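# Copy the reference drawing onto the paper pad with markers

## Task

Using the markers, reproduce the reference image called 'drawing' on the paper pad. The image depicts the entire sheet, and its upper edge corresponds to the pad's long side that is farthest from the robot. The narrow scrap strip next to the pad does not count toward the result.

## Robot and tools

Robot: two arms, left_arm and right_arm, each with six revolute joints and a parallel two-finger gripper. The scene frame has its origin at table height, halfway between the nominal arm bases. +z points up, +x points out over the table, and left_arm sits on the +y side. The left and right arm names do not match left and right in the images. Calibrated bases: left_arm at (-0.006, +0.341, 0) m, right_arm at (-0.005, -0.338, 0) m, each turned very slightly about z. A gripper's fingers point along its own +z axis and close along its y axis.

Joint order. In every row and every per-joint list, each arm uses this sequence: wrist pitch (joint4), wrist roll (joint6), shoulder (joint2), wrist yaw (joint5), elbow (joint3), waist (joint1). The gripper opening follows. Stated ranges in rad: waist -2.618 to 3.054, shoulder 0.000 to 3.142, elbow 0.000 to 3.142, wrist pitch -1.571 to 1.571, wrist yaw -1.571 to 1.571, wrist roll -2.094 to 2.094. A real end stop can be up to 0.059 rad either side of these.

execute_actions(actions, cameras): actions is a list of up to 15 actions. Each action is a table of up to 15 rows, one per 1/30 s control step. If a table has fewer rows, its last row is held for the remaining steps. A row is always 14 numbers in [-1, 1] covering both arms: left_arm's six joint values and its opening, then right_arm's six joint values and its opening. Joint values are offsets, not poses. They are measured from the Joint targets that stood when the action began, not from the previous row. Scale: 1.0 equals 2.224 rad for waist, shoulder and elbow, and 8.485 rad for wrist pitch, wrist yaw and wrist roll. Sending the same offset again moves the joint further. The opening is absolute: +1 is fully open and -1 is closed. Send 0 offsets and the current opening for an arm you want to leave alone, because 0 in an opening slot is a real command. An action is rejected for both arms if it would push a joint more than 0.059 rad beyond its range. If the first action is malformed or fails that check, the whole call is rejected. Images come back only when actions is empty or when cameras names them. Cameras are cam_high, cam_low, cam_above, cam_left_wrist and cam_right_wrist; ["all"] returns every one.

move(target, speed, blend, opening_speed, grip_force, blocking, cameras): drives all joints together along a path. target is either one 14-number row in the same layout and scale as above, or a list of up to 15 such rows. Every row is an offset from the Joint targets at the call's start, never from the previous row. speed is in rad/s for the joint with the farthest to travel: 0.01 to 12.57, default 0.5, one value overall or one per target. blend, in rad, rounds off the corners between listed targets; 0 stops at each. opening_speed sets how fast the opening changes in units per second on the -1..+1 scale, 0.2 or more. grip_force sets the force per finger pad in newtons, 10 to 50, one value or one per arm; it persists once set, and lower forces make the fingers close slowly. blocking=false returns after about 0.5 s while the motion carries on. A path lasts at least 0.5 s and stops short if it would take longer than 10 s. Paths do not avoid obstacles or the other arm. The result adds a 'move:' line with one of done, off_target (at rest but more than 0.035 rad from target), moving, held or fault, plus limits=held when steps were withheld.

wait(seconds, 0 to 10) lets the scene run with commands held. stop() brakes a running move. zoom_image(camera, region=[x0,y0,x1,y1]) enlarges part of the newest image from that camera, in pixels from the top-left, with each side at most 504. Full images are 672x504. show_instructions() displays the reference picture. read_manual() returns licence texts. finished_scene() ends the scene permanently.

Results: end_effector_position (m) and end_effector_quat_wxyz are in the scene frame. The position is the point between the finger pads, about 1 cm behind the tips, and it can be a few cm off. Joint positions (rad) and Joint velocities (rad/s) come in the joint order above, followed by the finger gap in m (0.094 when fully open). Joint targets are the reference for your next offsets. grip_measured reads on the same scale as the commanded opening. grip_effort_nm is the gripper motor effort; negative means closing. Joint torques follow the same order, with a fixed offset and noise. Possible lines: 'joint sent to its limit', 'joint command not followed' (the clearance check altered targets), MOTOR HOT (75 °C), and OVER-TEMPERATURE FAULT (90 °C, after which that arm folds up and stays idle).

Limits on motion: each joint target can lead its measured angle by at most 0.339 rad (big joints) or 2.2 rad (wrist joints). Targets that would move the gripper more than 200 mm are scaled back. To end a push, command the targets back past the measured positions.

Avoid: dropping a marker or letting it fall off the table; pressing the pen hard into the pad or ramming the table; collisions or pressing between the two arms, or one gripper closing on the other; strain on the wrist camera cables; holding a stretched arm or pushing toward an unreachable pose for long, which overheats motors. Keep motions smooth and moderately slow near contact. Close the gripper gradually when grasping a marker.

Each tool is called after "Request:" by a JSON object that holds its "api" and its "payload", one argument or row to a line.

Reference images:

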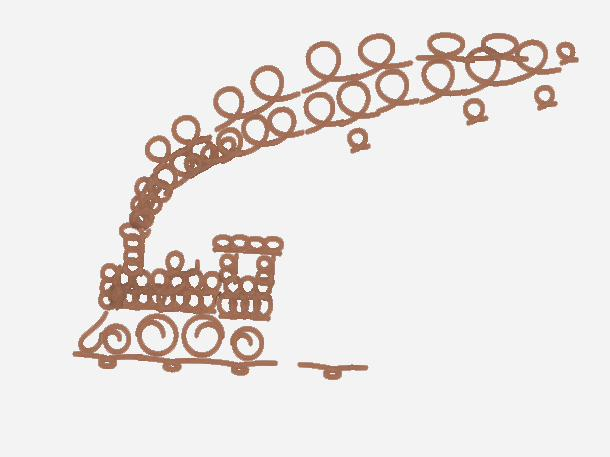

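## Session

Request:
{"api": "show_instructions", "payload": {

}}

Request:
{"api": "execute_actions", "payload": {
  "actions": []
}}

Reference images for this scene: drawing.

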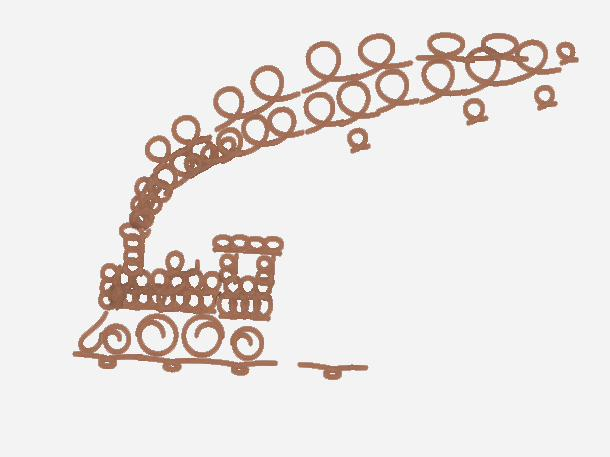

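Scene clock: 0.00 s.
left_arm: end_effector_position=(+0.3943, +0.3349, +0.1104) grip_measured=+1.000 grip_effort_nm=n/a end_effector_quat_wxyz=(+0.619, -0.006, +0.785, +0.003) | right_arm: end_effector_position=(+0.3946, -0.3968, +0.1304) grip_measured=+1.000 grip_effort_nm=n/a end_effector_quat_wxyz=(+0.624, +0.073, +0.770, -0.109)
Joint names: [wrist pitch, wrist roll, shoulder, wrist yaw, elbow, waist]
Joint positions: left_arm=[1.014 -0.014 1.582 -0.052 0.332 -0.05 0.094] | right_arm=[0.967 -0.036 1.532 0.21 0.362 -0.038 0.094]
Joint velocities: within noise
Joint torques (N m): no reading
Heat: left arm: 34 °C; right arm: 34 °C.
Joint targets: left_arm=[1.021 -0.015 1.574 -0.052 0.340 -0.050] | right_arm=[0.979 -0.036 1.522 0.211 0.373 -0.038]
Tool commands: left_gripper/opening=+1.0 right_gripper/opening=+1.0

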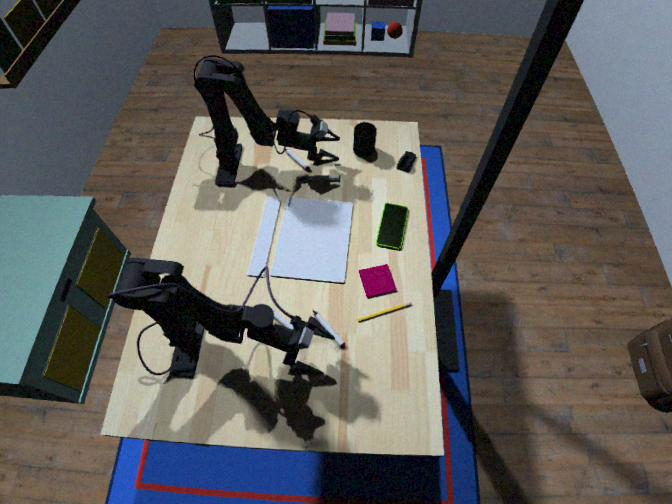

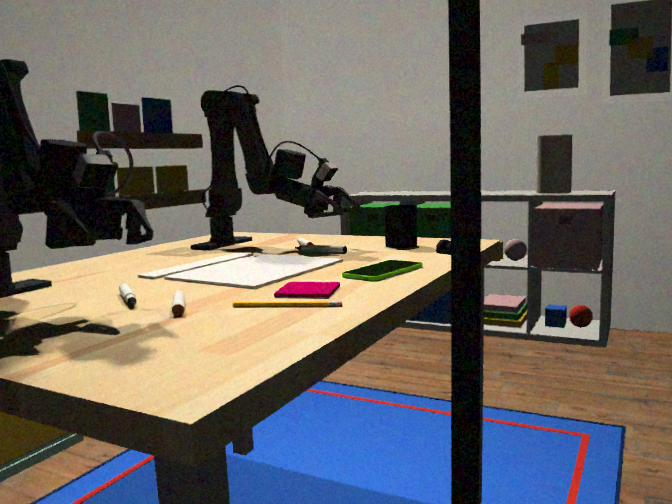

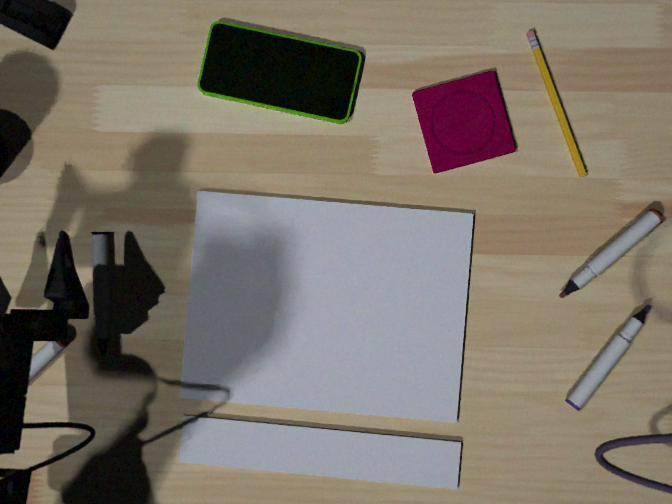

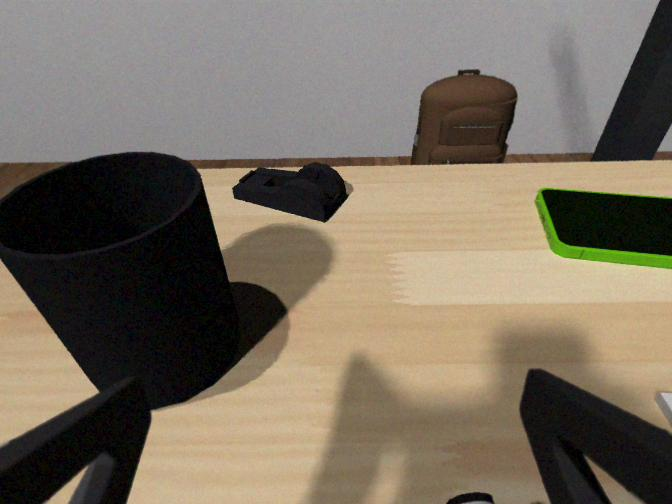

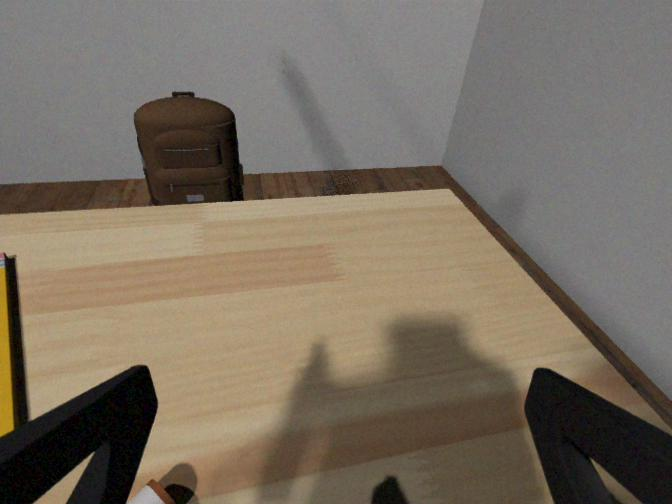

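Request:
{"api": "zoom_image", "payload": {
  "camera": "cam_above",
  "region": [540, 180, 672, 430]
}}

Request:
{"api": "zoom_image", "payload": {
  "camera": "cam_above",
  "region": [0, 180, 200, 480]
}}

Request:
{"api": "zoom_image", "payload": {
  "camera": "cam_low",
  "region": [80, 210, 360, 340]
}}

Request:
{"api": "zoom_image", "payload": {
  "camera": "cam_high",
  "region": [220, 120, 440, 400]
}}

Scaled by 2.016 from the camera's 672x504 image, which has a finer 960x720 frame.

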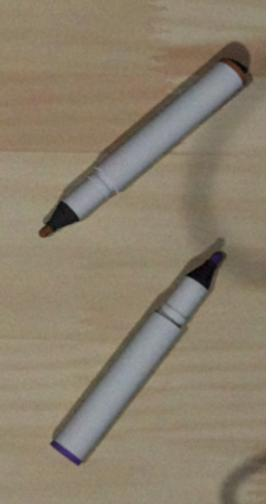

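Scaled by 1.680 from the camera's 672x504 image, which has a finer 960x720 frame.

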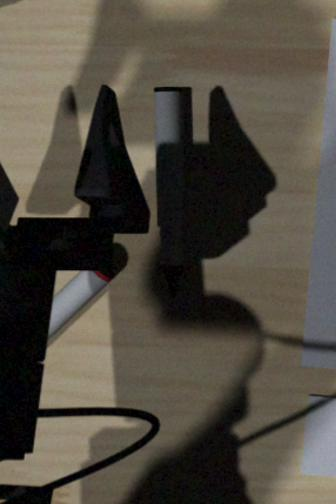

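Scaled by 1.800 from the camera's 672x504 image, which has a finer 960x720 frame.

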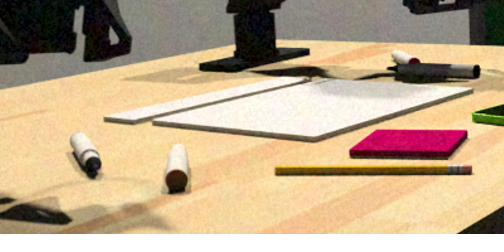

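Scaled by 1.800 from the camera's 672x504 image, which has a finer 960x720 frame.

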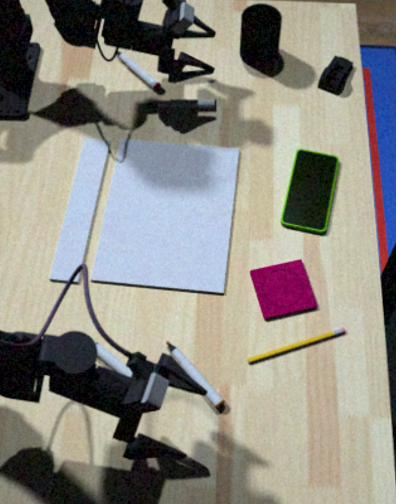

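Request:
{"api": "move", "payload": {
  "target": [0,0,0,0,0,0,1, -0.28514,0.12174,0.27181,-0.02487,0.72981,0.08786,1],
  "speed": 0.8,
  "cameras": ["cam_above","cam_right_wrist","cam_high"]
}}

Scene clock: 14.73 s.
left_arm: end_effector_position=(+0.3943, +0.3349, +0.1104) grip_measured=+1.000 grip_effort_nm=0.00 end_effector_quat_wxyz=(+0.619, -0.006, +0.785, +0.003) | right_arm: end_effector_position=(+0.3967, -0.2820, +0.1139) grip_measured=+1.000 grip_effort_nm=0.00 end_effector_quat_wxyz=(-0.006, +0.413, +0.911, -0.003)
Joint names: [wrist pitch, wrist roll, shoulder, wrist yaw, elbow, waist]
Joint positions: left_arm=[1.014 -0.014 1.582 -0.052 0.332 -0.05 0.094] | right_arm=[-1.427 0.989 2.121 -0.001 1.963 0.153 0.094]
Joint torques (N m): left_arm=[1.69 0.07 -6.41 -0.06 5.16 -0.03] | right_arm=[0.17 0.05 -8.23 0.02 8.57 0.35]
Heat: left arm: 35 °C; right arm: 37 °C.
Joint targets: left_arm=[1.021 -0.015 1.574 -0.052 0.340 -0.050] | right_arm=[-1.441 0.997 2.126 0.000 1.997 0.158]
move: done
Images, in order (width x height): cam_high 672x504, cam_above 672x504, cam_right_wrist 672x504.

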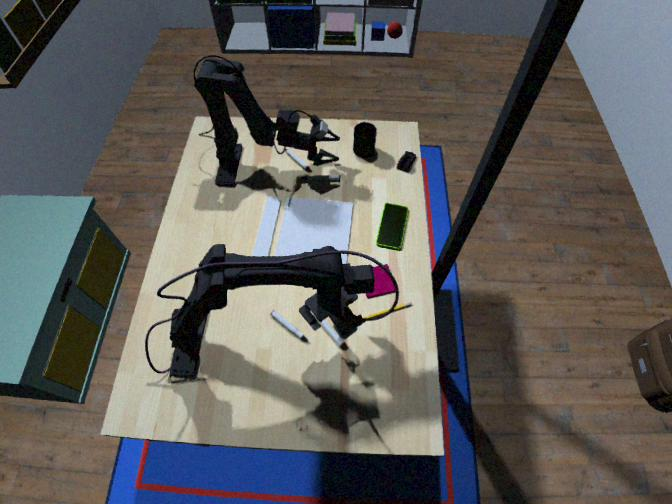

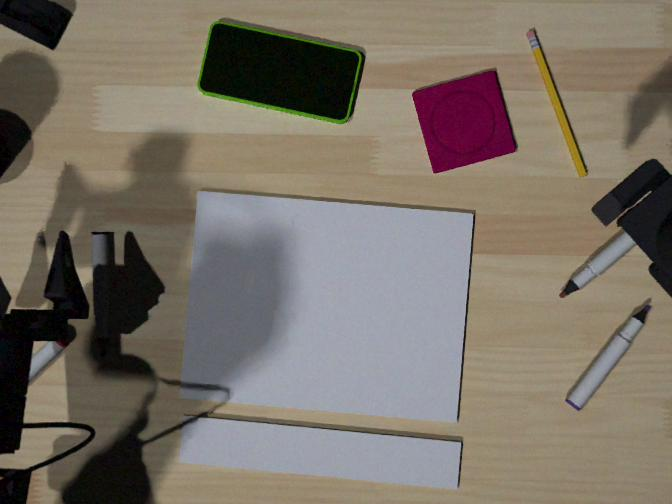

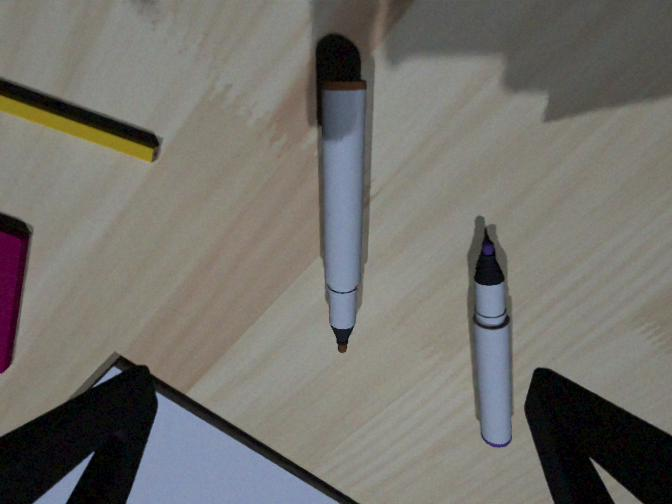

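Request:
{"api": "move", "payload": {
  "target": [0,0,0,0,0,0,1, 0.03349,0,-0.0040,0,-0.13215,0,1],
  "speed": 0.4,
  "cameras": ["cam_above","cam_right_wrist","cam_low"]
}}

Scene clock: 18.40 s.
left_arm: end_effector_position=(+0.3943, +0.3349, +0.1104) grip_measured=+1.000 grip_effort_nm=0.00 end_effector_quat_wxyz=(+0.619, -0.006, +0.785, +0.003) | right_arm: end_effector_position=(+0.3930, -0.2824, +0.0494) grip_measured=+1.000 grip_effort_nm=0.00 end_effector_quat_wxyz=(-0.008, +0.414, +0.910, -0.004)
Joint names: [wrist pitch, wrist roll, shoulder, wrist yaw, elbow, waist]
Joint positions: left_arm=[1.014 -0.014 1.582 -0.052 0.332 -0.05 0.094] | right_arm=[-1.173 0.99 2.121 -0.001 1.706 0.153 0.094]
Joint torques (N m): left_arm=[1.64 0.05 -6.35 -0.03 5.16 -0.08] | right_arm=[0.48 0.07 -8.85 0.02 5.16 0.38]
Heat: left arm: 35 °C; right arm: 36 °C.
Joint targets: left_arm=[1.021 -0.015 1.574 -0.052 0.340 -0.050] | right_arm=[-1.156 0.997 2.117 0.000 1.703 0.158]
move: done
Images, in order (width x height): cam_low 672x504, cam_above 672x504, cam_right_wrist 672x504.

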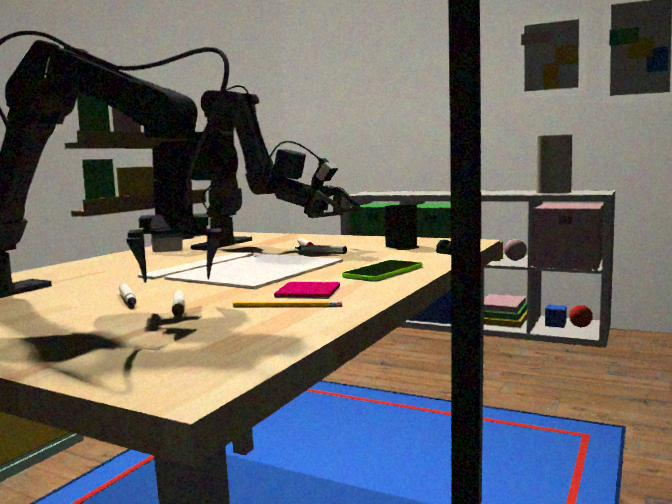

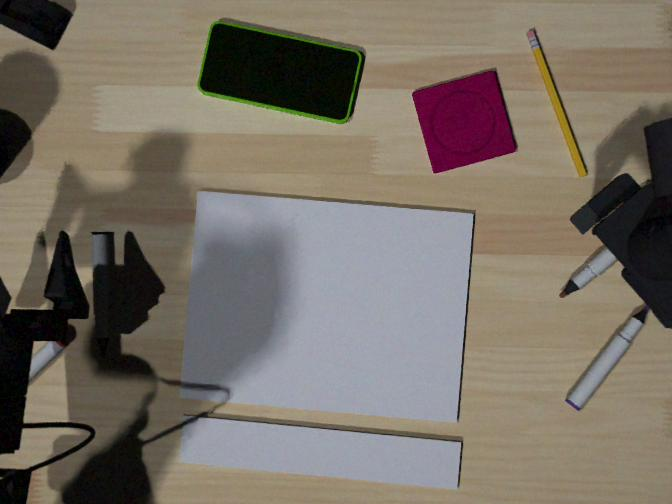

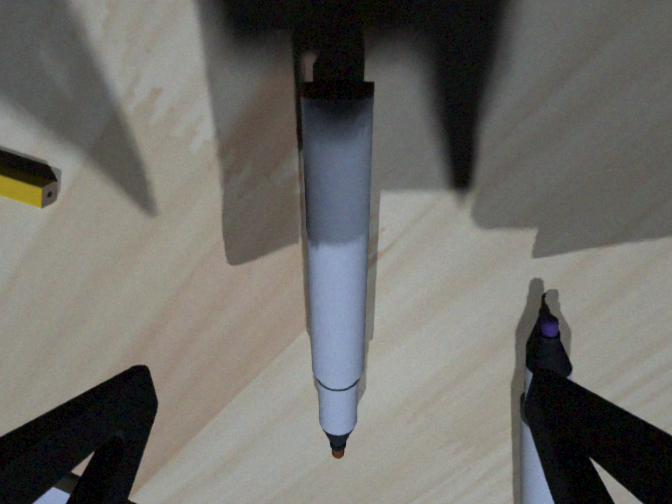

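Request:
{"api": "move", "payload": {
  "target": [0,0,0,0,0,0,1, 0.01226,0,0.0081,0,-0.03035,0,1],
  "speed": 0.2,
  "cameras": ["cam_right_wrist","cam_low"]
}}

Scene clock: 20.20 s.
left_arm: end_effector_position=(+0.3943, +0.3349, +0.1104) grip_measured=+1.000 grip_effort_nm=0.00 end_effector_quat_wxyz=(+0.619, -0.006, +0.785, +0.003) | right_arm: end_effector_position=(+0.3980, -0.2817, +0.0287) grip_measured=+1.000 grip_effort_nm=0.00 end_effector_quat_wxyz=(+0.004, +0.414, +0.910, +0.003)
Joint names: [wrist pitch, wrist roll, shoulder, wrist yaw, elbow, waist]
Joint positions: left_arm=[1.014 -0.014 1.582 -0.052 0.332 -0.05 0.094] | right_arm=[-1.07 0.99 2.132 -0.001 1.641 0.153 0.094]
Joint torques (N m): left_arm=[1.66 0.05 -6.38 -0.04 5.18 -0.03] | right_arm=[0.52 0.07 -8.44 0.02 4.98 0.38]
Heat: left arm: 36 °C; right arm: 36 °C.
Joint targets: left_arm=[1.021 -0.015 1.574 -0.052 0.340 -0.050] | right_arm=[-1.052 0.997 2.135 0.000 1.635 0.158]
move: done
Images, in order (width x height): cam_low 672x504, cam_right_wrist 672x504.

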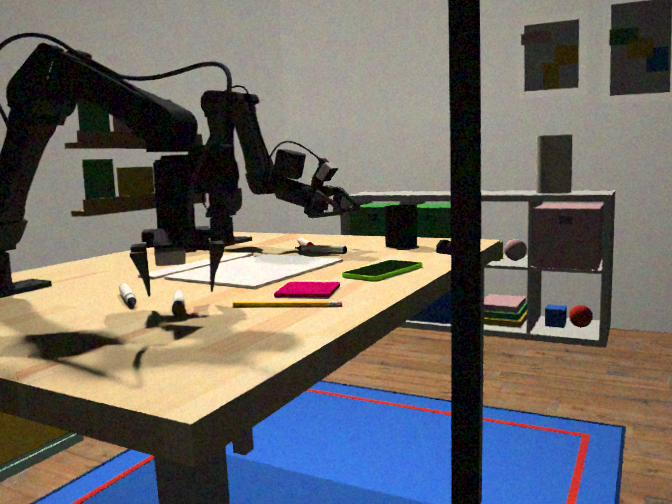

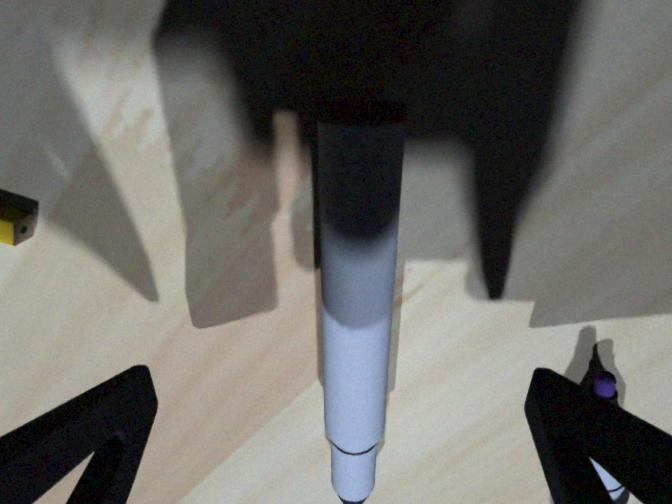

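Request:
{"api": "move", "payload": {
  "target": [
    [0,0,0,0,0,0,1, 0,0,0,0,0,-0.00405,0],
    [0,0,0,0,0,0,1, 0.00471,0,0.00603,0,-0.01641,-0.00405,0]
  ],
  "speed": 0.1,
  "opening_speed": 1.0,
  "cameras": ["cam_right_wrist","cam_low"]
}}

Scene clock: 23.37 s.
left_arm: end_effector_position=(+0.3943, +0.3349, +0.1104) grip_measured=+1.000 grip_effort_nm=0.00 end_effector_quat_wxyz=(+0.619, -0.006, +0.785, +0.003) | right_arm: end_effector_position=(+0.3954, -0.2820, +0.0153) grip_measured=+0.002 grip_effort_nm=-0.09 end_effector_quat_wxyz=(+0.000, +0.414, +0.910, +0.001)
Joint names: [wrist pitch, wrist roll, shoulder, wrist yaw, elbow, waist]
Joint positions: left_arm=[1.014 -0.014 1.582 -0.052 0.332 -0.05 0.094] | right_arm=[-1.03 0.99 2.145 -0.002 1.605 0.153 0.047]
Joint torques (N m): left_arm=[1.67 0.02 -6.37 0 5.24 -0.06] | right_arm=[0.52 0.07 -8.38 0.02 4.86 -0.39]
Heat: left arm: 36 °C; right arm: 36 °C.
Joint targets: left_arm=[1.021 -0.015 1.574 -0.052 0.340 -0.050] | right_arm=[-1.012 0.997 2.149 0.000 1.599 0.149]
move: done
Images, in order (width x height): cam_low 672x504, cam_right_wrist 672x504.

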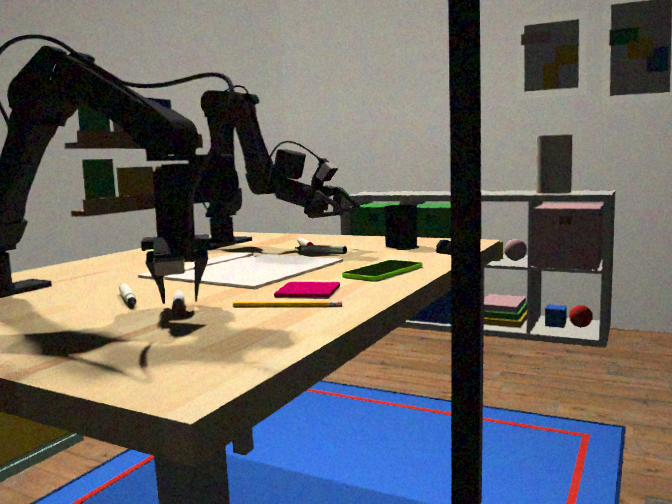

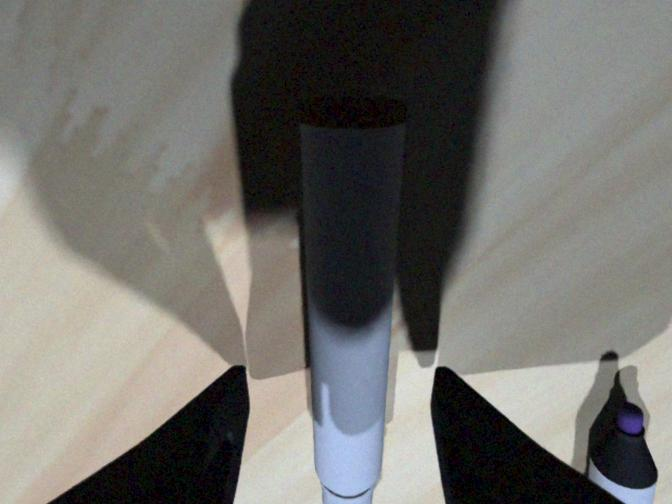

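Request:
{"api": "zoom_image", "payload": {
  "camera": "cam_right_wrist",
  "region": [180, 320, 480, 504]
}}

Request:
{"api": "zoom_image", "payload": {
  "camera": "cam_low",
  "region": [110, 230, 250, 340]
}}

Scaled by 1.680 from the camera's 672x504 image, which has a finer 960x720 frame.

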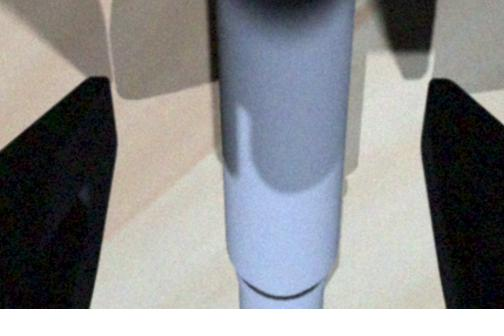

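Scaled by 3.600 from the camera's 672x504 image, which has a finer 960x720 frame.

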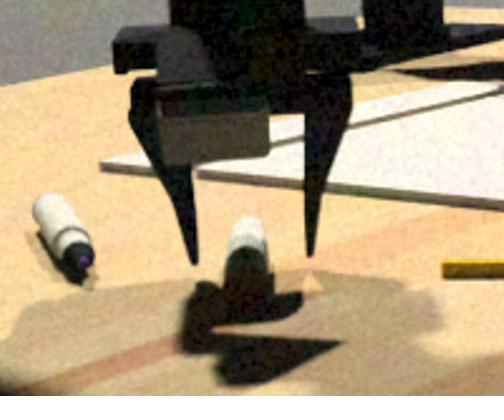

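Request:
{"api": "move", "payload": {
  "target": [0,0,0,0,0,0,1, 0.00164,0,0.00198,0,-0.00427,0,0],
  "speed": 0.05,
  "cameras": ["cam_right_wrist"]
}}

Scene clock: 24.93 s.
left_arm: end_effector_position=(+0.3943, +0.3349, +0.1104) grip_measured=+1.000 grip_effort_nm=0.00 end_effector_quat_wxyz=(+0.619, -0.006, +0.785, +0.003) | right_arm: end_effector_position=(+0.3956, -0.2820, +0.0121) grip_measured=+0.002 grip_effort_nm=-0.08 end_effector_quat_wxyz=(+0.001, +0.414, +0.910, +0.001)
Joint names: [wrist pitch, wrist roll, shoulder, wrist yaw, elbow, waist]
Joint positions: left_arm=[1.014 -0.014 1.582 -0.052 0.332 -0.05 0.094] | right_arm=[-1.017 0.99 2.148 -0.002 1.596 0.153 0.047]
Joint torques (N m): left_arm=[1.68 0.05 -6.42 -0.02 5.27 0.06] | right_arm=[0.49 0.07 -8.28 0.02 4.77 -0.39]
Heat: left arm: 36 °C; right arm: 36 °C.
Joint targets: left_arm=[1.021 -0.015 1.574 -0.052 0.340 -0.050] | right_arm=[-0.998 0.997 2.153 0.000 1.589 0.149]
move: done
Images, in order (width x height): cam_right_wrist 672x504.

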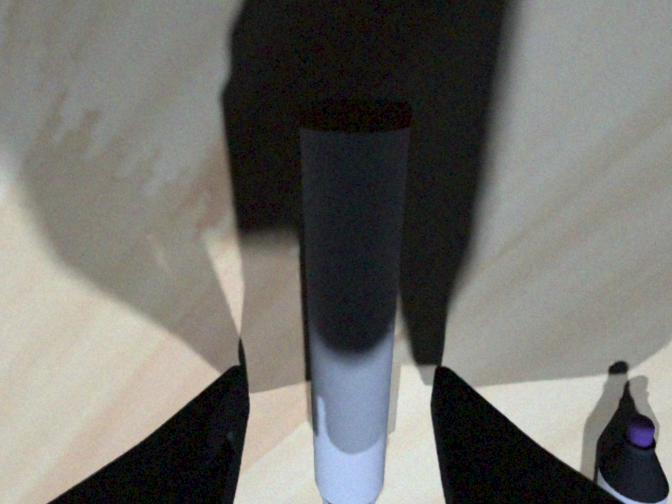

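Request:
{"api": "move", "payload": {
  "target": [0,0,0,0,0,0,1, 0,0,0,0,0,0,-1],
  "speed": 0.1,
  "opening_speed": 0.3,
  "cameras": ["cam_right_wrist","cam_above"]
}}

Scene clock: 28.97 s.
left_arm: end_effector_position=(+0.3943, +0.3349, +0.1104) grip_measured=+1.000 grip_effort_nm=0.00 end_effector_quat_wxyz=(+0.619, -0.006, +0.785, +0.003) | right_arm: end_effector_position=(+0.3959, -0.2819, +0.0121) grip_measured=-0.641 grip_effort_nm=-1.03 end_effector_quat_wxyz=(+0.001, +0.414, +0.910, +0.002)
Joint names: [wrist pitch, wrist roll, shoulder, wrist yaw, elbow, waist]
Joint positions: left_arm=[1.014 -0.014 1.582 -0.052 0.332 -0.05 0.094] | right_arm=[-1.015 0.99 2.148 -0.002 1.596 0.153 0.017]
Joint torques (N m): left_arm=[1.68 0.03 -6.43 -0.08 5.26 -0.02] | right_arm=[0.49 0.07 -8.27 0.02 4.78 -0.4]
Heat: left arm: 36 °C; right arm: 36 °C.
Joint targets: left_arm=[1.021 -0.015 1.574 -0.052 0.340 -0.050] | right_arm=[-0.999 0.997 2.153 0.000 1.589 0.149]
move: done
Images, in order (width x height): cam_above 672x504, cam_right_wrist 672x504.

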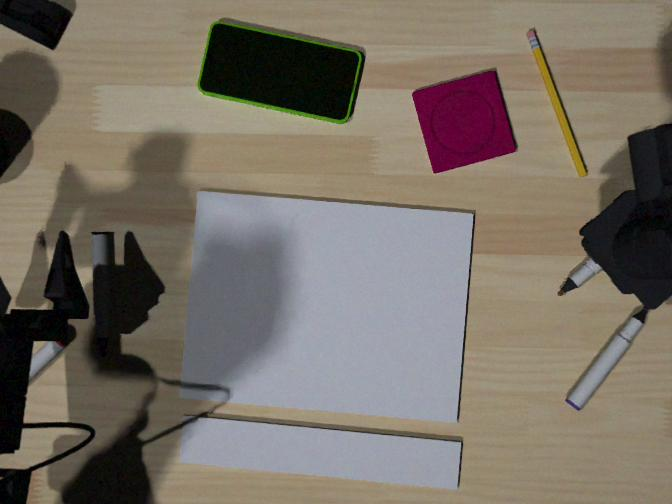

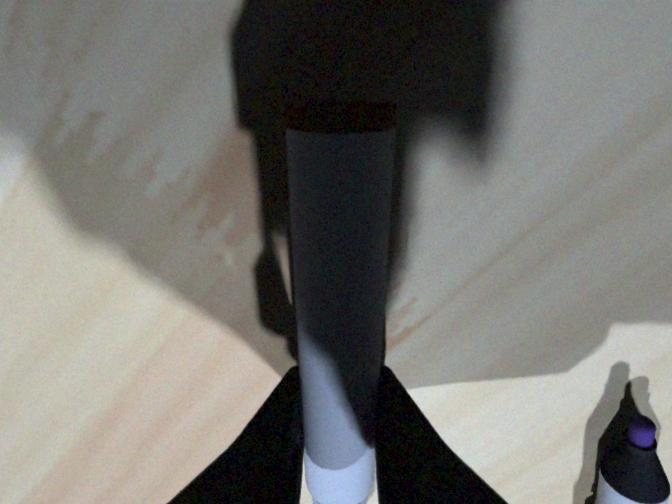

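Request:
{"api": "move", "payload": {
  "target": [
    [0,0,0,0,0,0,1, -0.03634,0,-0.02361,0,0.11151,0,-1],
    [0,0,0,0,0,0,1, 0.05589,-0.05857,-0.17999,0,-0.09852,0.20279,-1],
    [0,0,0,0,0,0,1, 0.21591,-0.11750,-0.23377,0,-0.47244,0.44559,-1]
  ],
  "speed": [0.25,0.8,0.8],
  "blend": [0.05,0.1,0],
  "cameras": ["cam_above","cam_right_wrist","cam_low","cam_high"]
}}

Scene clock: 35.90 s.
left_arm: end_effector_position=(+0.3943, +0.3349, +0.1104) grip_measured=+1.000 grip_effort_nm=0.00 end_effector_quat_wxyz=(+0.619, -0.006, +0.785, +0.003) | right_arm: end_effector_position=(+0.1859, +0.0613, +0.1093) grip_measured=-0.641 grip_effort_nm=-1.03 end_effector_quat_wxyz=(+0.495, -0.430, +0.686, +0.314)
Joint names: [wrist pitch, wrist roll, shoulder, wrist yaw, elbow, waist]
Joint positions: left_arm=[1.014 -0.014 1.582 -0.052 0.332 -0.05 0.094] | right_arm=[0.8 0.005 1.661 -0.004 0.543 1.138 0.017]
Joint torques (N m): left_arm=[1.68 0.03 -6.42 -0.04 5.27 -0.13] | right_arm=[1.94 -0.05 -7.12 0.04 4.78 0.16]
Heat: left arm: 37 °C; right arm: 36 °C.
Joint targets: left_arm=[1.021 -0.015 1.574 -0.052 0.340 -0.050] | right_arm=[0.833 0.000 1.633 0.000 0.538 1.140]
move: done
Images, in order (width x height): cam_high 672x504, cam_low 672x504, cam_above 672x504, cam_right_wrist 672x504.

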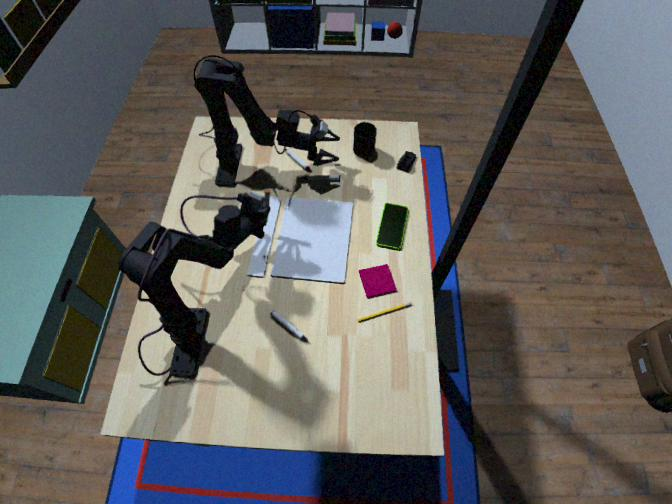

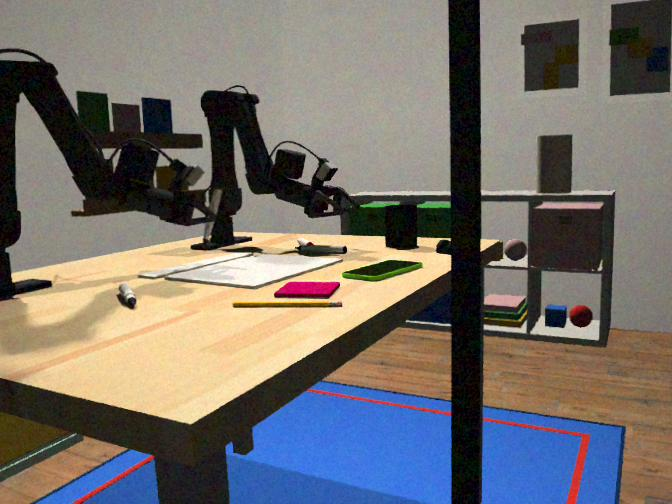

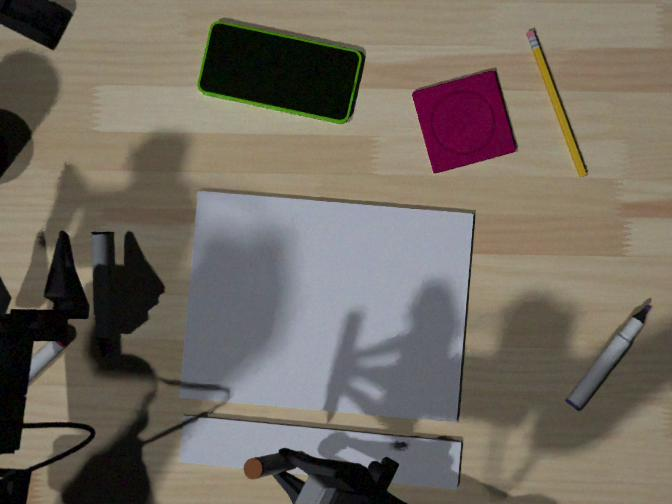

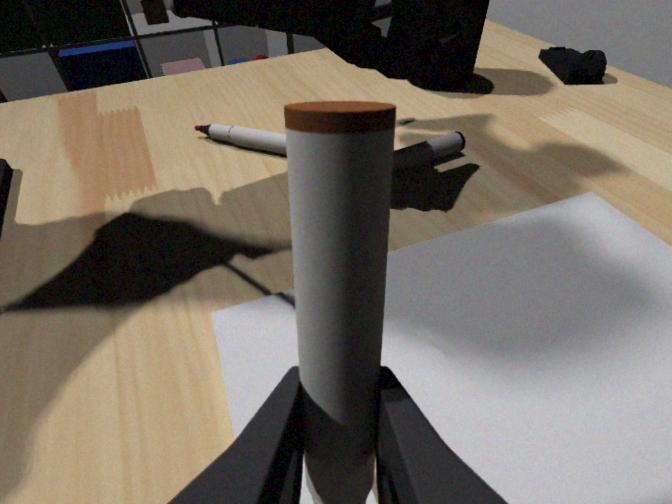

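Request:
{"api": "wait", "payload": {
  "seconds": 0.5
}}

Scene clock: 37.67 s.
left_arm: end_effector_position=(+0.3943, +0.3349, +0.1104) grip_measured=+1.000 grip_effort_nm=0.00 end_effector_quat_wxyz=(+0.619, -0.006, +0.785, +0.003) | right_arm: end_effector_position=(+0.1860, +0.0613, +0.1094) grip_measured=-0.641 grip_effort_nm=-1.03 end_effector_quat_wxyz=(+0.495, -0.430, +0.686, +0.314)
Joint names: [wrist pitch, wrist roll, shoulder, wrist yaw, elbow, waist]
Joint positions: left_arm=[1.014 -0.014 1.582 -0.052 0.332 -0.05 0.094] | right_arm=[0.801 0.005 1.661 -0.004 0.543 1.138 0.017]
Joint torques (N m): left_arm=[1.65 0.06 -6.46 -0.05 5.26 0.01] | right_arm=[1.94 -0.06 -7.15 0.04 4.78 0.17]
Heat: left arm: 37 °C; right arm: 36 °C.
Joint targets: left_arm=[1.021 -0.015 1.574 -0.052 0.340 -0.050] | right_arm=[0.833 0.000 1.633 0.000 0.538 1.140]
Tool commands: left_gripper/opening=+1.0 right_gripper/opening=-1.0
wait: 0.50 s; at rest from the start

Request:
{"api": "execute_actions", "payload": {
  "actions": [
    [[0,0,0,0,0,0,1,-0.00024,0,-0.0009,0,0.0009,0.0009,-1],[0,0,0,0,0,0,1,-0.00047,0,-0.0018,0,0.0018,0.0018,-1],[0,0,0,0,0,0,1,-0.00071,0,-0.0027,0,0.0027,0.0027,-1],[0,0,0,0,0,0,1,-0.00094,0,-0.0036,0,0.0036,0.0036,-1],[0,0,0,0,0,0,1,-0.00118,0,-0.0045,0,0.0045,0.0045,-1],[0,0,0,0,0,0,1,-0.00141,0,-0.0054,0,0.0054,0.0054,-1],[0,0,0,0,0,0,1,-0.00165,0,-0.0063,0,0.0063,0.0063,-1],[0,0,0,0,0,0,1,-0.00189,0,-0.0072,0,0.0072,0.0072,-1],[0,0,0,0,0,0,1,-0.00212,0,-0.0081,0,0.0081,0.0081,-1],[0,0,0,0,0,0,1,-0.00236,0,-0.009,0,0.009,0.009,-1],[0,0,0,0,0,0,1,-0.00259,0,-0.0099,0,0.0099,0.0099,-1],[0,0,0,0,0,0,1,-0.00283,0,-0.0108,0,0.0108,0.0108,-1],[0,0,0,0,0,0,1,-0.00306,0,-0.0117,0,0.0117,0.0117,-1],[0,0,0,0,0,0,1,-0.0033,0,-0.0126,0,0.0126,0.0126,-1],[0,0,0,0,0,0,1,-0.00354,0,-0.0135,0,0.0135,0.0135,-1]],
    [[0,0,0,0,0,0,1,0.00024,0,0.0009,0,-0.0009,-0.0009,-1],[0,0,0,0,0,0,1,0.00047,0,0.0018,0,-0.0018,-0.0018,-1],[0,0,0,0,0,0,1,0.00071,0,0.0027,0,-0.0027,-0.0027,-1],[0,0,0,0,0,0,1,0.00094,0,0.0036,0,-0.0036,-0.0036,-1],[0,0,0,0,0,0,1,0.00118,0,0.0045,0,-0.0045,-0.0045,-1],[0,0,0,0,0,0,1,0.00141,0,0.0054,0,-0.0054,-0.0054,-1],[0,0,0,0,0,0,1,0.00165,0,0.0063,0,-0.0063,-0.0063,-1],[0,0,0,0,0,0,1,0.00189,0,0.0072,0,-0.0072,-0.0072,-1],[0,0,0,0,0,0,1,0.00212,0,0.0081,0,-0.0081,-0.0081,-1],[0,0,0,0,0,0,1,0.00236,0,0.009,0,-0.009,-0.009,-1],[0,0,0,0,0,0,1,0.00259,0,0.0099,0,-0.0099,-0.0099,-1],[0,0,0,0,0,0,1,0.00283,0,0.0108,0,-0.0108,-0.0108,-1],[0,0,0,0,0,0,1,0.00306,0,0.0117,0,-0.0117,-0.0117,-1],[0,0,0,0,0,0,1,0.0033,0,0.0126,0,-0.0126,-0.0126,-1],[0,0,0,0,0,0,1,0.00354,0,0.0135,0,-0.0135,-0.0135,-1]],
    [[0,0,0,0,0,0,1,0,0,0,0,0,0,-1]]
  ]
}}

Scene clock: 44.73 s.
left_arm: end_effector_position=(+0.3943, +0.3349, +0.1104) grip_measured=+1.000 grip_effort_nm=0.00 end_effector_quat_wxyz=(+0.619, -0.006, +0.785, +0.003) | right_arm: end_effector_position=(+0.1830, +0.0628, +0.1212) grip_measured=-0.641 grip_effort_nm=-1.03 end_effector_quat_wxyz=(+0.504, -0.428, +0.678, +0.322)
Joint names: [wrist pitch, wrist roll, shoulder, wrist yaw, elbow, waist]
Joint positions: left_arm=[1.014 -0.014 1.582 -0.052 0.332 -0.05 0.094] | right_arm=[0.801 0.005 1.633 -0.003 0.543 1.145 0.017]
Joint torques (N m): left_arm=[1.68 0.01 -6.42 -0.02 5.34 -0.03] | right_arm=[1.94 -0.05 -4.89 0.03 4.9 -0.5]
Heat: left arm: 38 °C; right arm: 37 °C.
Joint targets: left_arm=[1.021 -0.015 1.574 -0.052 0.340 -0.050] | right_arm=[0.833 0.000 1.633 0.000 0.538 1.139]
Step readings (joint positions of left_arm | right_arm):
0: [1.014 -0.014 1.582 -0.052 0.332 -0.050] | [0.801 0.005 1.661 -0.004 0.543 1.138]
1: [1.014 -0.014 1.582 -0.052 0.332 -0.050] | [0.801 0.005 1.661 -0.004 0.543 1.138]
2: [1.014 -0.014 1.582 -0.052 0.332 -0.050] | [0.801 0.005 1.660 -0.004 0.543 1.138]
4: [1.014 -0.014 1.582 -0.052 0.332 -0.050] | [0.801 0.005 1.658 -0.004 0.543 1.139]
8: [1.014 -0.014 1.582 -0.052 0.332 -0.050] | [0.801 0.005 1.650 -0.004 0.543 1.146]
15: [1.014 -0.014 1.582 -0.052 0.332 -0.050] | [0.801 0.005 1.635 -0.003 0.543 1.160]
16: [1.014 -0.014 1.582 -0.052 0.332 -0.050] | [0.800 0.005 1.633 -0.003 0.543 1.161]
17: [1.014 -0.014 1.582 -0.052 0.332 -0.050] | [0.800 0.005 1.633 -0.003 0.543 1.161]
19: [1.014 -0.014 1.582 -0.052 0.332 -0.050] | [0.800 0.005 1.633 -0.003 0.543 1.161]
23: [1.014 -0.014 1.582 -0.052 0.332 -0.050] | [0.800 0.005 1.633 -0.003 0.543 1.161]
30: [1.014 -0.014 1.582 -0.052 0.332 -0.050] | [0.801 0.005 1.633 -0.003 0.543 1.150]
31: [1.014 -0.014 1.582 -0.052 0.332 -0.050] | [0.801 0.005 1.633 -0.003 0.543 1.148]
32: [1.014 -0.014 1.582 -0.052 0.332 -0.050] | [0.801 0.005 1.633 -0.003 0.543 1.147]
34: [1.014 -0.014 1.582 -0.052 0.332 -0.050] | [0.801 0.005 1.633 -0.003 0.543 1.146]
38: [1.014 -0.014 1.582 -0.052 0.332 -0.050] | [0.801 0.005 1.633 -0.003 0.543 1.146]
45: [1.014 -0.014 1.582 -0.052 0.332 -0.050] | [0.801 0.005 1.633 -0.003 0.543 1.145]

Request:
{"api": "execute_actions", "payload": {
  "actions": [
    [[0,0,0,0,0,0,1,0,0,0.0018,0,0.0018,-0.0009,-1],[0,0,0,0,0,0,1,0,0,0.0036,0,0.0036,-0.0018,-1],[0,0,0,0,0,0,1,0,0,0.0054,0,0.0054,-0.0027,-1],[0,0,0,0,0,0,1,0,0,0.0072,0,0.0072,-0.0036,-1],[0,0,0,0,0,0,1,0,0,0.009,0,0.009,-0.0045,-1],[0,0,0,0,0,0,1,0,0,0.0108,0,0.0108,-0.0054,-1],[0,0,0,0,0,0,1,0,0,0.0126,0,0.0126,-0.0063,-1],[0,0,0,0,0,0,1,0,0,0.0144,0,0.0144,-0.0072,-1],[0,0,0,0,0,0,1,0,0,0.0162,0,0.0162,-0.0081,-1],[0,0,0,0,0,0,1,0,0,0.018,0,0.018,-0.009,-1],[0,0,0,0,0,0,1,0,0,0.0198,0,0.0198,-0.0099,-1],[0,0,0,0,0,0,1,0,0,0.0216,0,0.0216,-0.0108,-1],[0,0,0,0,0,0,1,0,0,0.0234,0,0.0234,-0.0117,-1],[0,0,0,0,0,0,1,0,0,0.0252,0,0.0252,-0.0126,-1],[0,0,0,0,0,0,1,0,0,0.027,0,0.027,-0.0135,-1]],
    [[0,0,0,0,0,0,1,0,0,0,0,0,0,-1]],
    [[0,0,0,0,0,0,1,0,0,-0.0018,0,-0.0018,0.0009,-1],[0,0,0,0,0,0,1,0,0,-0.0036,0,-0.0036,0.0018,-1],[0,0,0,0,0,0,1,0,0,-0.0054,0,-0.0054,0.0027,-1],[0,0,0,0,0,0,1,0,0,-0.0072,0,-0.0072,0.0036,-1],[0,0,0,0,0,0,1,0,0,-0.009,0,-0.009,0.0045,-1],[0,0,0,0,0,0,1,0,0,-0.0108,0,-0.0108,0.0054,-1],[0,0,0,0,0,0,1,0,0,-0.0126,0,-0.0126,0.0063,-1],[0,0,0,0,0,0,1,0,0,-0.0144,0,-0.0144,0.0072,-1],[0,0,0,0,0,0,1,0,0,-0.0162,0,-0.0162,0.0081,-1],[0,0,0,0,0,0,1,0,0,-0.018,0,-0.018,0.009,-1],[0,0,0,0,0,0,1,0,0,-0.0198,0,-0.0198,0.0099,-1],[0,0,0,0,0,0,1,0,0,-0.0216,0,-0.0216,0.0108,-1],[0,0,0,0,0,0,1,0,0,-0.0234,0,-0.0234,0.0117,-1],[0,0,0,0,0,0,1,0,0,-0.0252,0,-0.0252,0.0126,-1],[0,0,0,0,0,0,1,0,0,-0.027,0,-0.027,0.0135,-1]],
    [[0,0,0,0,0,0,1,0,0,0,0,0,0,-1]]
  ]
}}

Scene clock: 50.00 s.
left_arm: end_effector_position=(+0.3943, +0.3349, +0.1104) grip_measured=+1.000 grip_effort_nm=0.00 end_effector_quat_wxyz=(+0.619, -0.006, +0.785, +0.003) | right_arm: end_effector_position=(+0.1882, +0.0613, +0.1111) grip_measured=-0.641 grip_effort_nm=-1.03 end_effector_quat_wxyz=(+0.498, -0.427, +0.686, +0.314)
Joint names: [wrist pitch, wrist roll, shoulder, wrist yaw, elbow, waist]
Joint positions: left_arm=[1.014 -0.014 1.582 -0.052 0.332 -0.05 0.094] | right_arm=[0.805 0.005 1.661 -0.003 0.545 1.133 0.017]
Joint torques (N m): left_arm=[1.68 0.05 -6.38 -0.03 5.24 -0.12] | right_arm=[1.9 -0.05 -7.16 0.03 4.59 0.5]
Heat: left arm: 38 °C; right arm: 38 °C.
Joint targets: left_arm=[1.021 -0.015 1.574 -0.052 0.340 -0.050] | right_arm=[0.833 0.000 1.633 0.000 0.538 1.139]
Step readings (joint positions of left_arm | right_arm):
0: [1.014 -0.014 1.582 -0.052 0.332 -0.050] | [0.801 0.005 1.633 -0.003 0.543 1.145]
1: [1.014 -0.014 1.582 -0.052 0.332 -0.050] | [0.801 0.005 1.633 -0.003 0.543 1.145]
2: [1.014 -0.014 1.582 -0.052 0.332 -0.050] | [0.801 0.005 1.633 -0.003 0.543 1.144]
4: [1.014 -0.014 1.582 -0.052 0.332 -0.050] | [0.803 0.005 1.638 -0.003 0.543 1.141]
8: [1.014 -0.014 1.582 -0.052 0.332 -0.050] | [0.805 0.005 1.654 -0.003 0.543 1.135]
15: [1.014 -0.014 1.582 -0.052 0.332 -0.050] | [0.805 0.005 1.685 -0.003 0.557 1.119]
16: [1.014 -0.014 1.582 -0.052 0.332 -0.050] | [0.805 0.005 1.688 -0.003 0.561 1.118]
17: [1.014 -0.014 1.582 -0.052 0.332 -0.050] | [0.805 0.005 1.690 -0.003 0.564 1.117]
19: [1.014 -0.014 1.582 -0.052 0.332 -0.050] | [0.805 0.005 1.690 -0.003 0.567 1.116]
23: [1.014 -0.014 1.582 -0.052 0.332 -0.050] | [0.805 0.005 1.690 -0.003 0.567 1.116]
30: [1.014 -0.014 1.582 -0.052 0.332 -0.050] | [0.805 0.005 1.690 -0.003 0.567 1.116]
31: [1.014 -0.014 1.582 -0.052 0.332 -0.050] | [0.805 0.005 1.690 -0.003 0.567 1.116]
32: [1.014 -0.014 1.582 -0.052 0.332 -0.050] | [0.805 0.005 1.690 -0.003 0.567 1.116]
34: [1.014 -0.014 1.582 -0.052 0.332 -0.050] | [0.805 0.005 1.690 -0.003 0.567 1.116]
38: [1.014 -0.014 1.582 -0.052 0.332 -0.050] | [0.805 0.005 1.690 -0.003 0.567 1.117]
45: [1.014 -0.014 1.582 -0.052 0.332 -0.050] | [0.805 0.005 1.669 -0.003 0.553 1.130]
46: [1.014 -0.014 1.582 -0.052 0.332 -0.050] | [0.805 0.005 1.665 -0.003 0.549 1.131]
47: [1.014 -0.014 1.582 -0.052 0.332 -0.050] | [0.805 0.005 1.662 -0.003 0.547 1.132]
49: [1.014 -0.014 1.582 -0.052 0.332 -0.050] | [0.805 0.005 1.661 -0.003 0.545 1.133]
53: [1.014 -0.014 1.582 -0.052 0.332 -0.050] | [0.805 0.005 1.661 -0.003 0.545 1.133]
60: [1.014 -0.014 1.582 -0.052 0.332 -0.050] | [0.805 0.005 1.661 -0.003 0.545 1.133]

Request:
{"api": "move", "payload": {
  "target": [0,0,0,0,0,0,1, 0,0,0.05621,0,0.02698,0,-1],
  "speed": 0.15,
  "cameras": ["cam_above","cam_low","cam_right_wrist"]
}}

Scene clock: 52.60 s.
left_arm: end_effector_position=(+0.3943, +0.3349, +0.1104) grip_measured=+1.000 grip_effort_nm=0.00 end_effector_quat_wxyz=(+0.619, -0.006, +0.785, +0.003) | right_arm: end_effector_position=(+0.1901, +0.0652, +0.0802) grip_measured=-0.641 grip_effort_nm=-1.03 end_effector_quat_wxyz=(+0.474, -0.438, +0.703, +0.299)
Joint names: [wrist pitch, wrist roll, shoulder, wrist yaw, elbow, waist]
Joint positions: left_arm=[1.014 -0.014 1.582 -0.052 0.332 -0.05 0.094] | right_arm=[0.807 0.005 1.755 -0.003 0.567 1.133 0.017]
Joint torques (N m): left_arm=[1.7 0.04 -6.42 -0.04 5.42 -0.12] | right_arm=[1.86 -0.05 -5.26 0.03 7.64 0.5]
Heat: left arm: 38 °C; right arm: 39 °C.
Joint targets: left_arm=[1.021 -0.015 1.574 -0.052 0.340 -0.050] | right_arm=[0.833 0.000 1.758 0.000 0.598 1.139]
move: done
Images, in order (width x height): cam_low 672x504, cam_above 672x504, cam_right_wrist 672x504.

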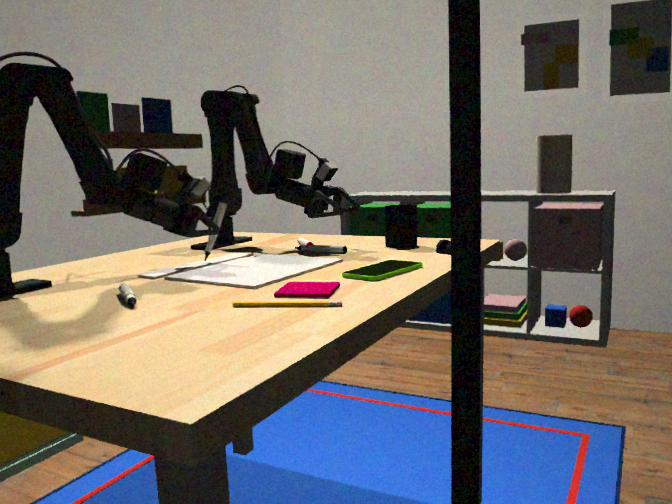

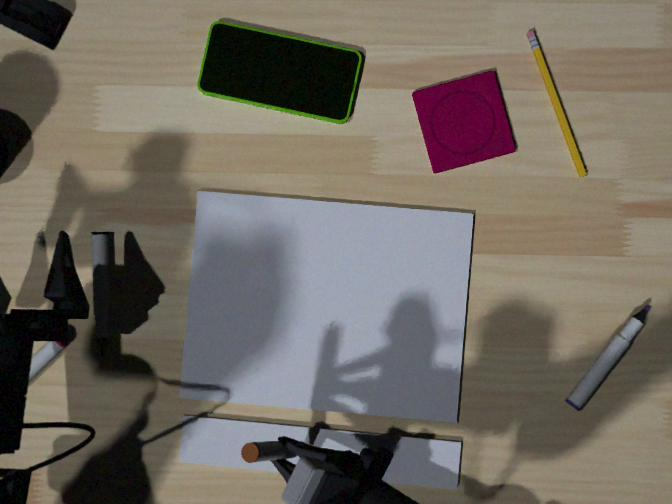

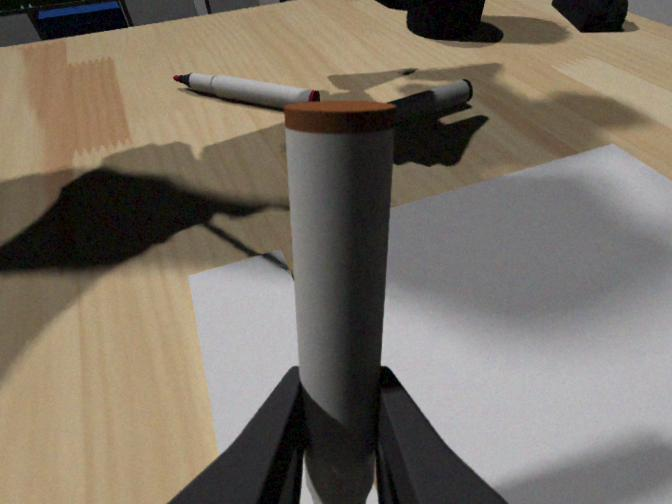

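Request:
{"api": "zoom_image", "payload": {
  "camera": "cam_low",
  "region": [130, 190, 270, 295]
}}

Scaled by 3.600 from the camera's 672x504 image, which has a finer 960x720 frame.

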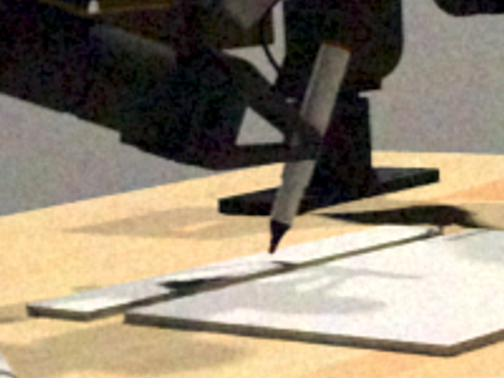

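Request:
{"api": "move", "payload": {
  "target": [0,0,0,0,0,0,1, 0,0,0.00753,0,0.00234,0,-1],
  "speed": 0.05,
  "cameras": ["cam_low"]
}}

Request:
{"api": "zoom_image", "payload": {
  "camera": "cam_low",
  "region": [130, 190, 270, 295]
}}

Scene clock: 53.77 s.
left_arm: end_effector_position=(+0.3943, +0.3349, +0.1104) grip_measured=+1.000 grip_effort_nm=0.00 end_effector_quat_wxyz=(+0.619, -0.006, +0.785, +0.003) | right_arm: end_effector_position=(+0.1907, +0.0664, +0.0762) grip_measured=-0.641 grip_effort_nm=-1.03 end_effector_quat_wxyz=(+0.471, -0.439, +0.705, +0.297)
Joint names: [wrist pitch, wrist roll, shoulder, wrist yaw, elbow, waist]
Joint positions: left_arm=[1.014 -0.014 1.582 -0.052 0.332 -0.05 0.094] | right_arm=[0.808 0.005 1.77 -0.003 0.574 1.133 0.017]
Joint torques (N m): left_arm=[1.64 0.05 -6.41 -0.06 5.22 -0.08] | right_arm=[1.85 -0.05 -5.24 0.03 7.5 0.5]
Heat: left arm: 38 °C; right arm: 39 °C.
Joint targets: left_arm=[1.021 -0.015 1.574 -0.052 0.340 -0.050] | right_arm=[0.833 0.000 1.775 0.000 0.604 1.139]
move: done
Images, in order (width x height): cam_low 672x504.

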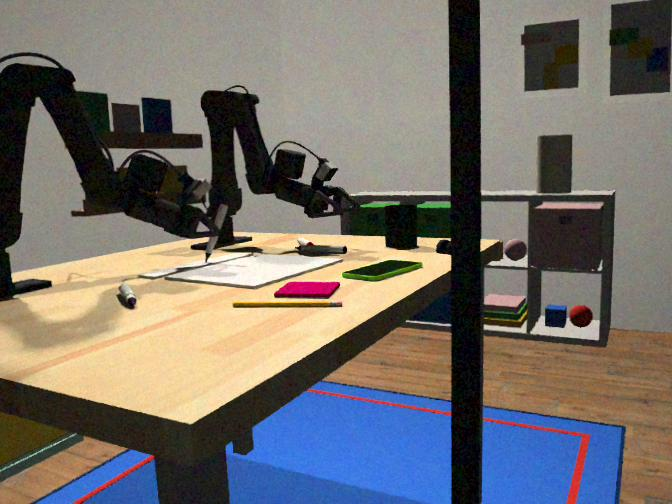

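Scaled by 3.600 from the camera's 672x504 image, which has a finer 960x720 frame.

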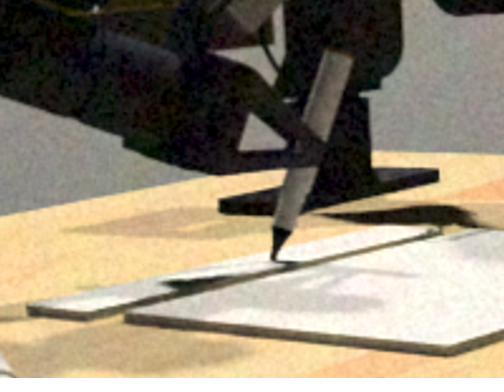

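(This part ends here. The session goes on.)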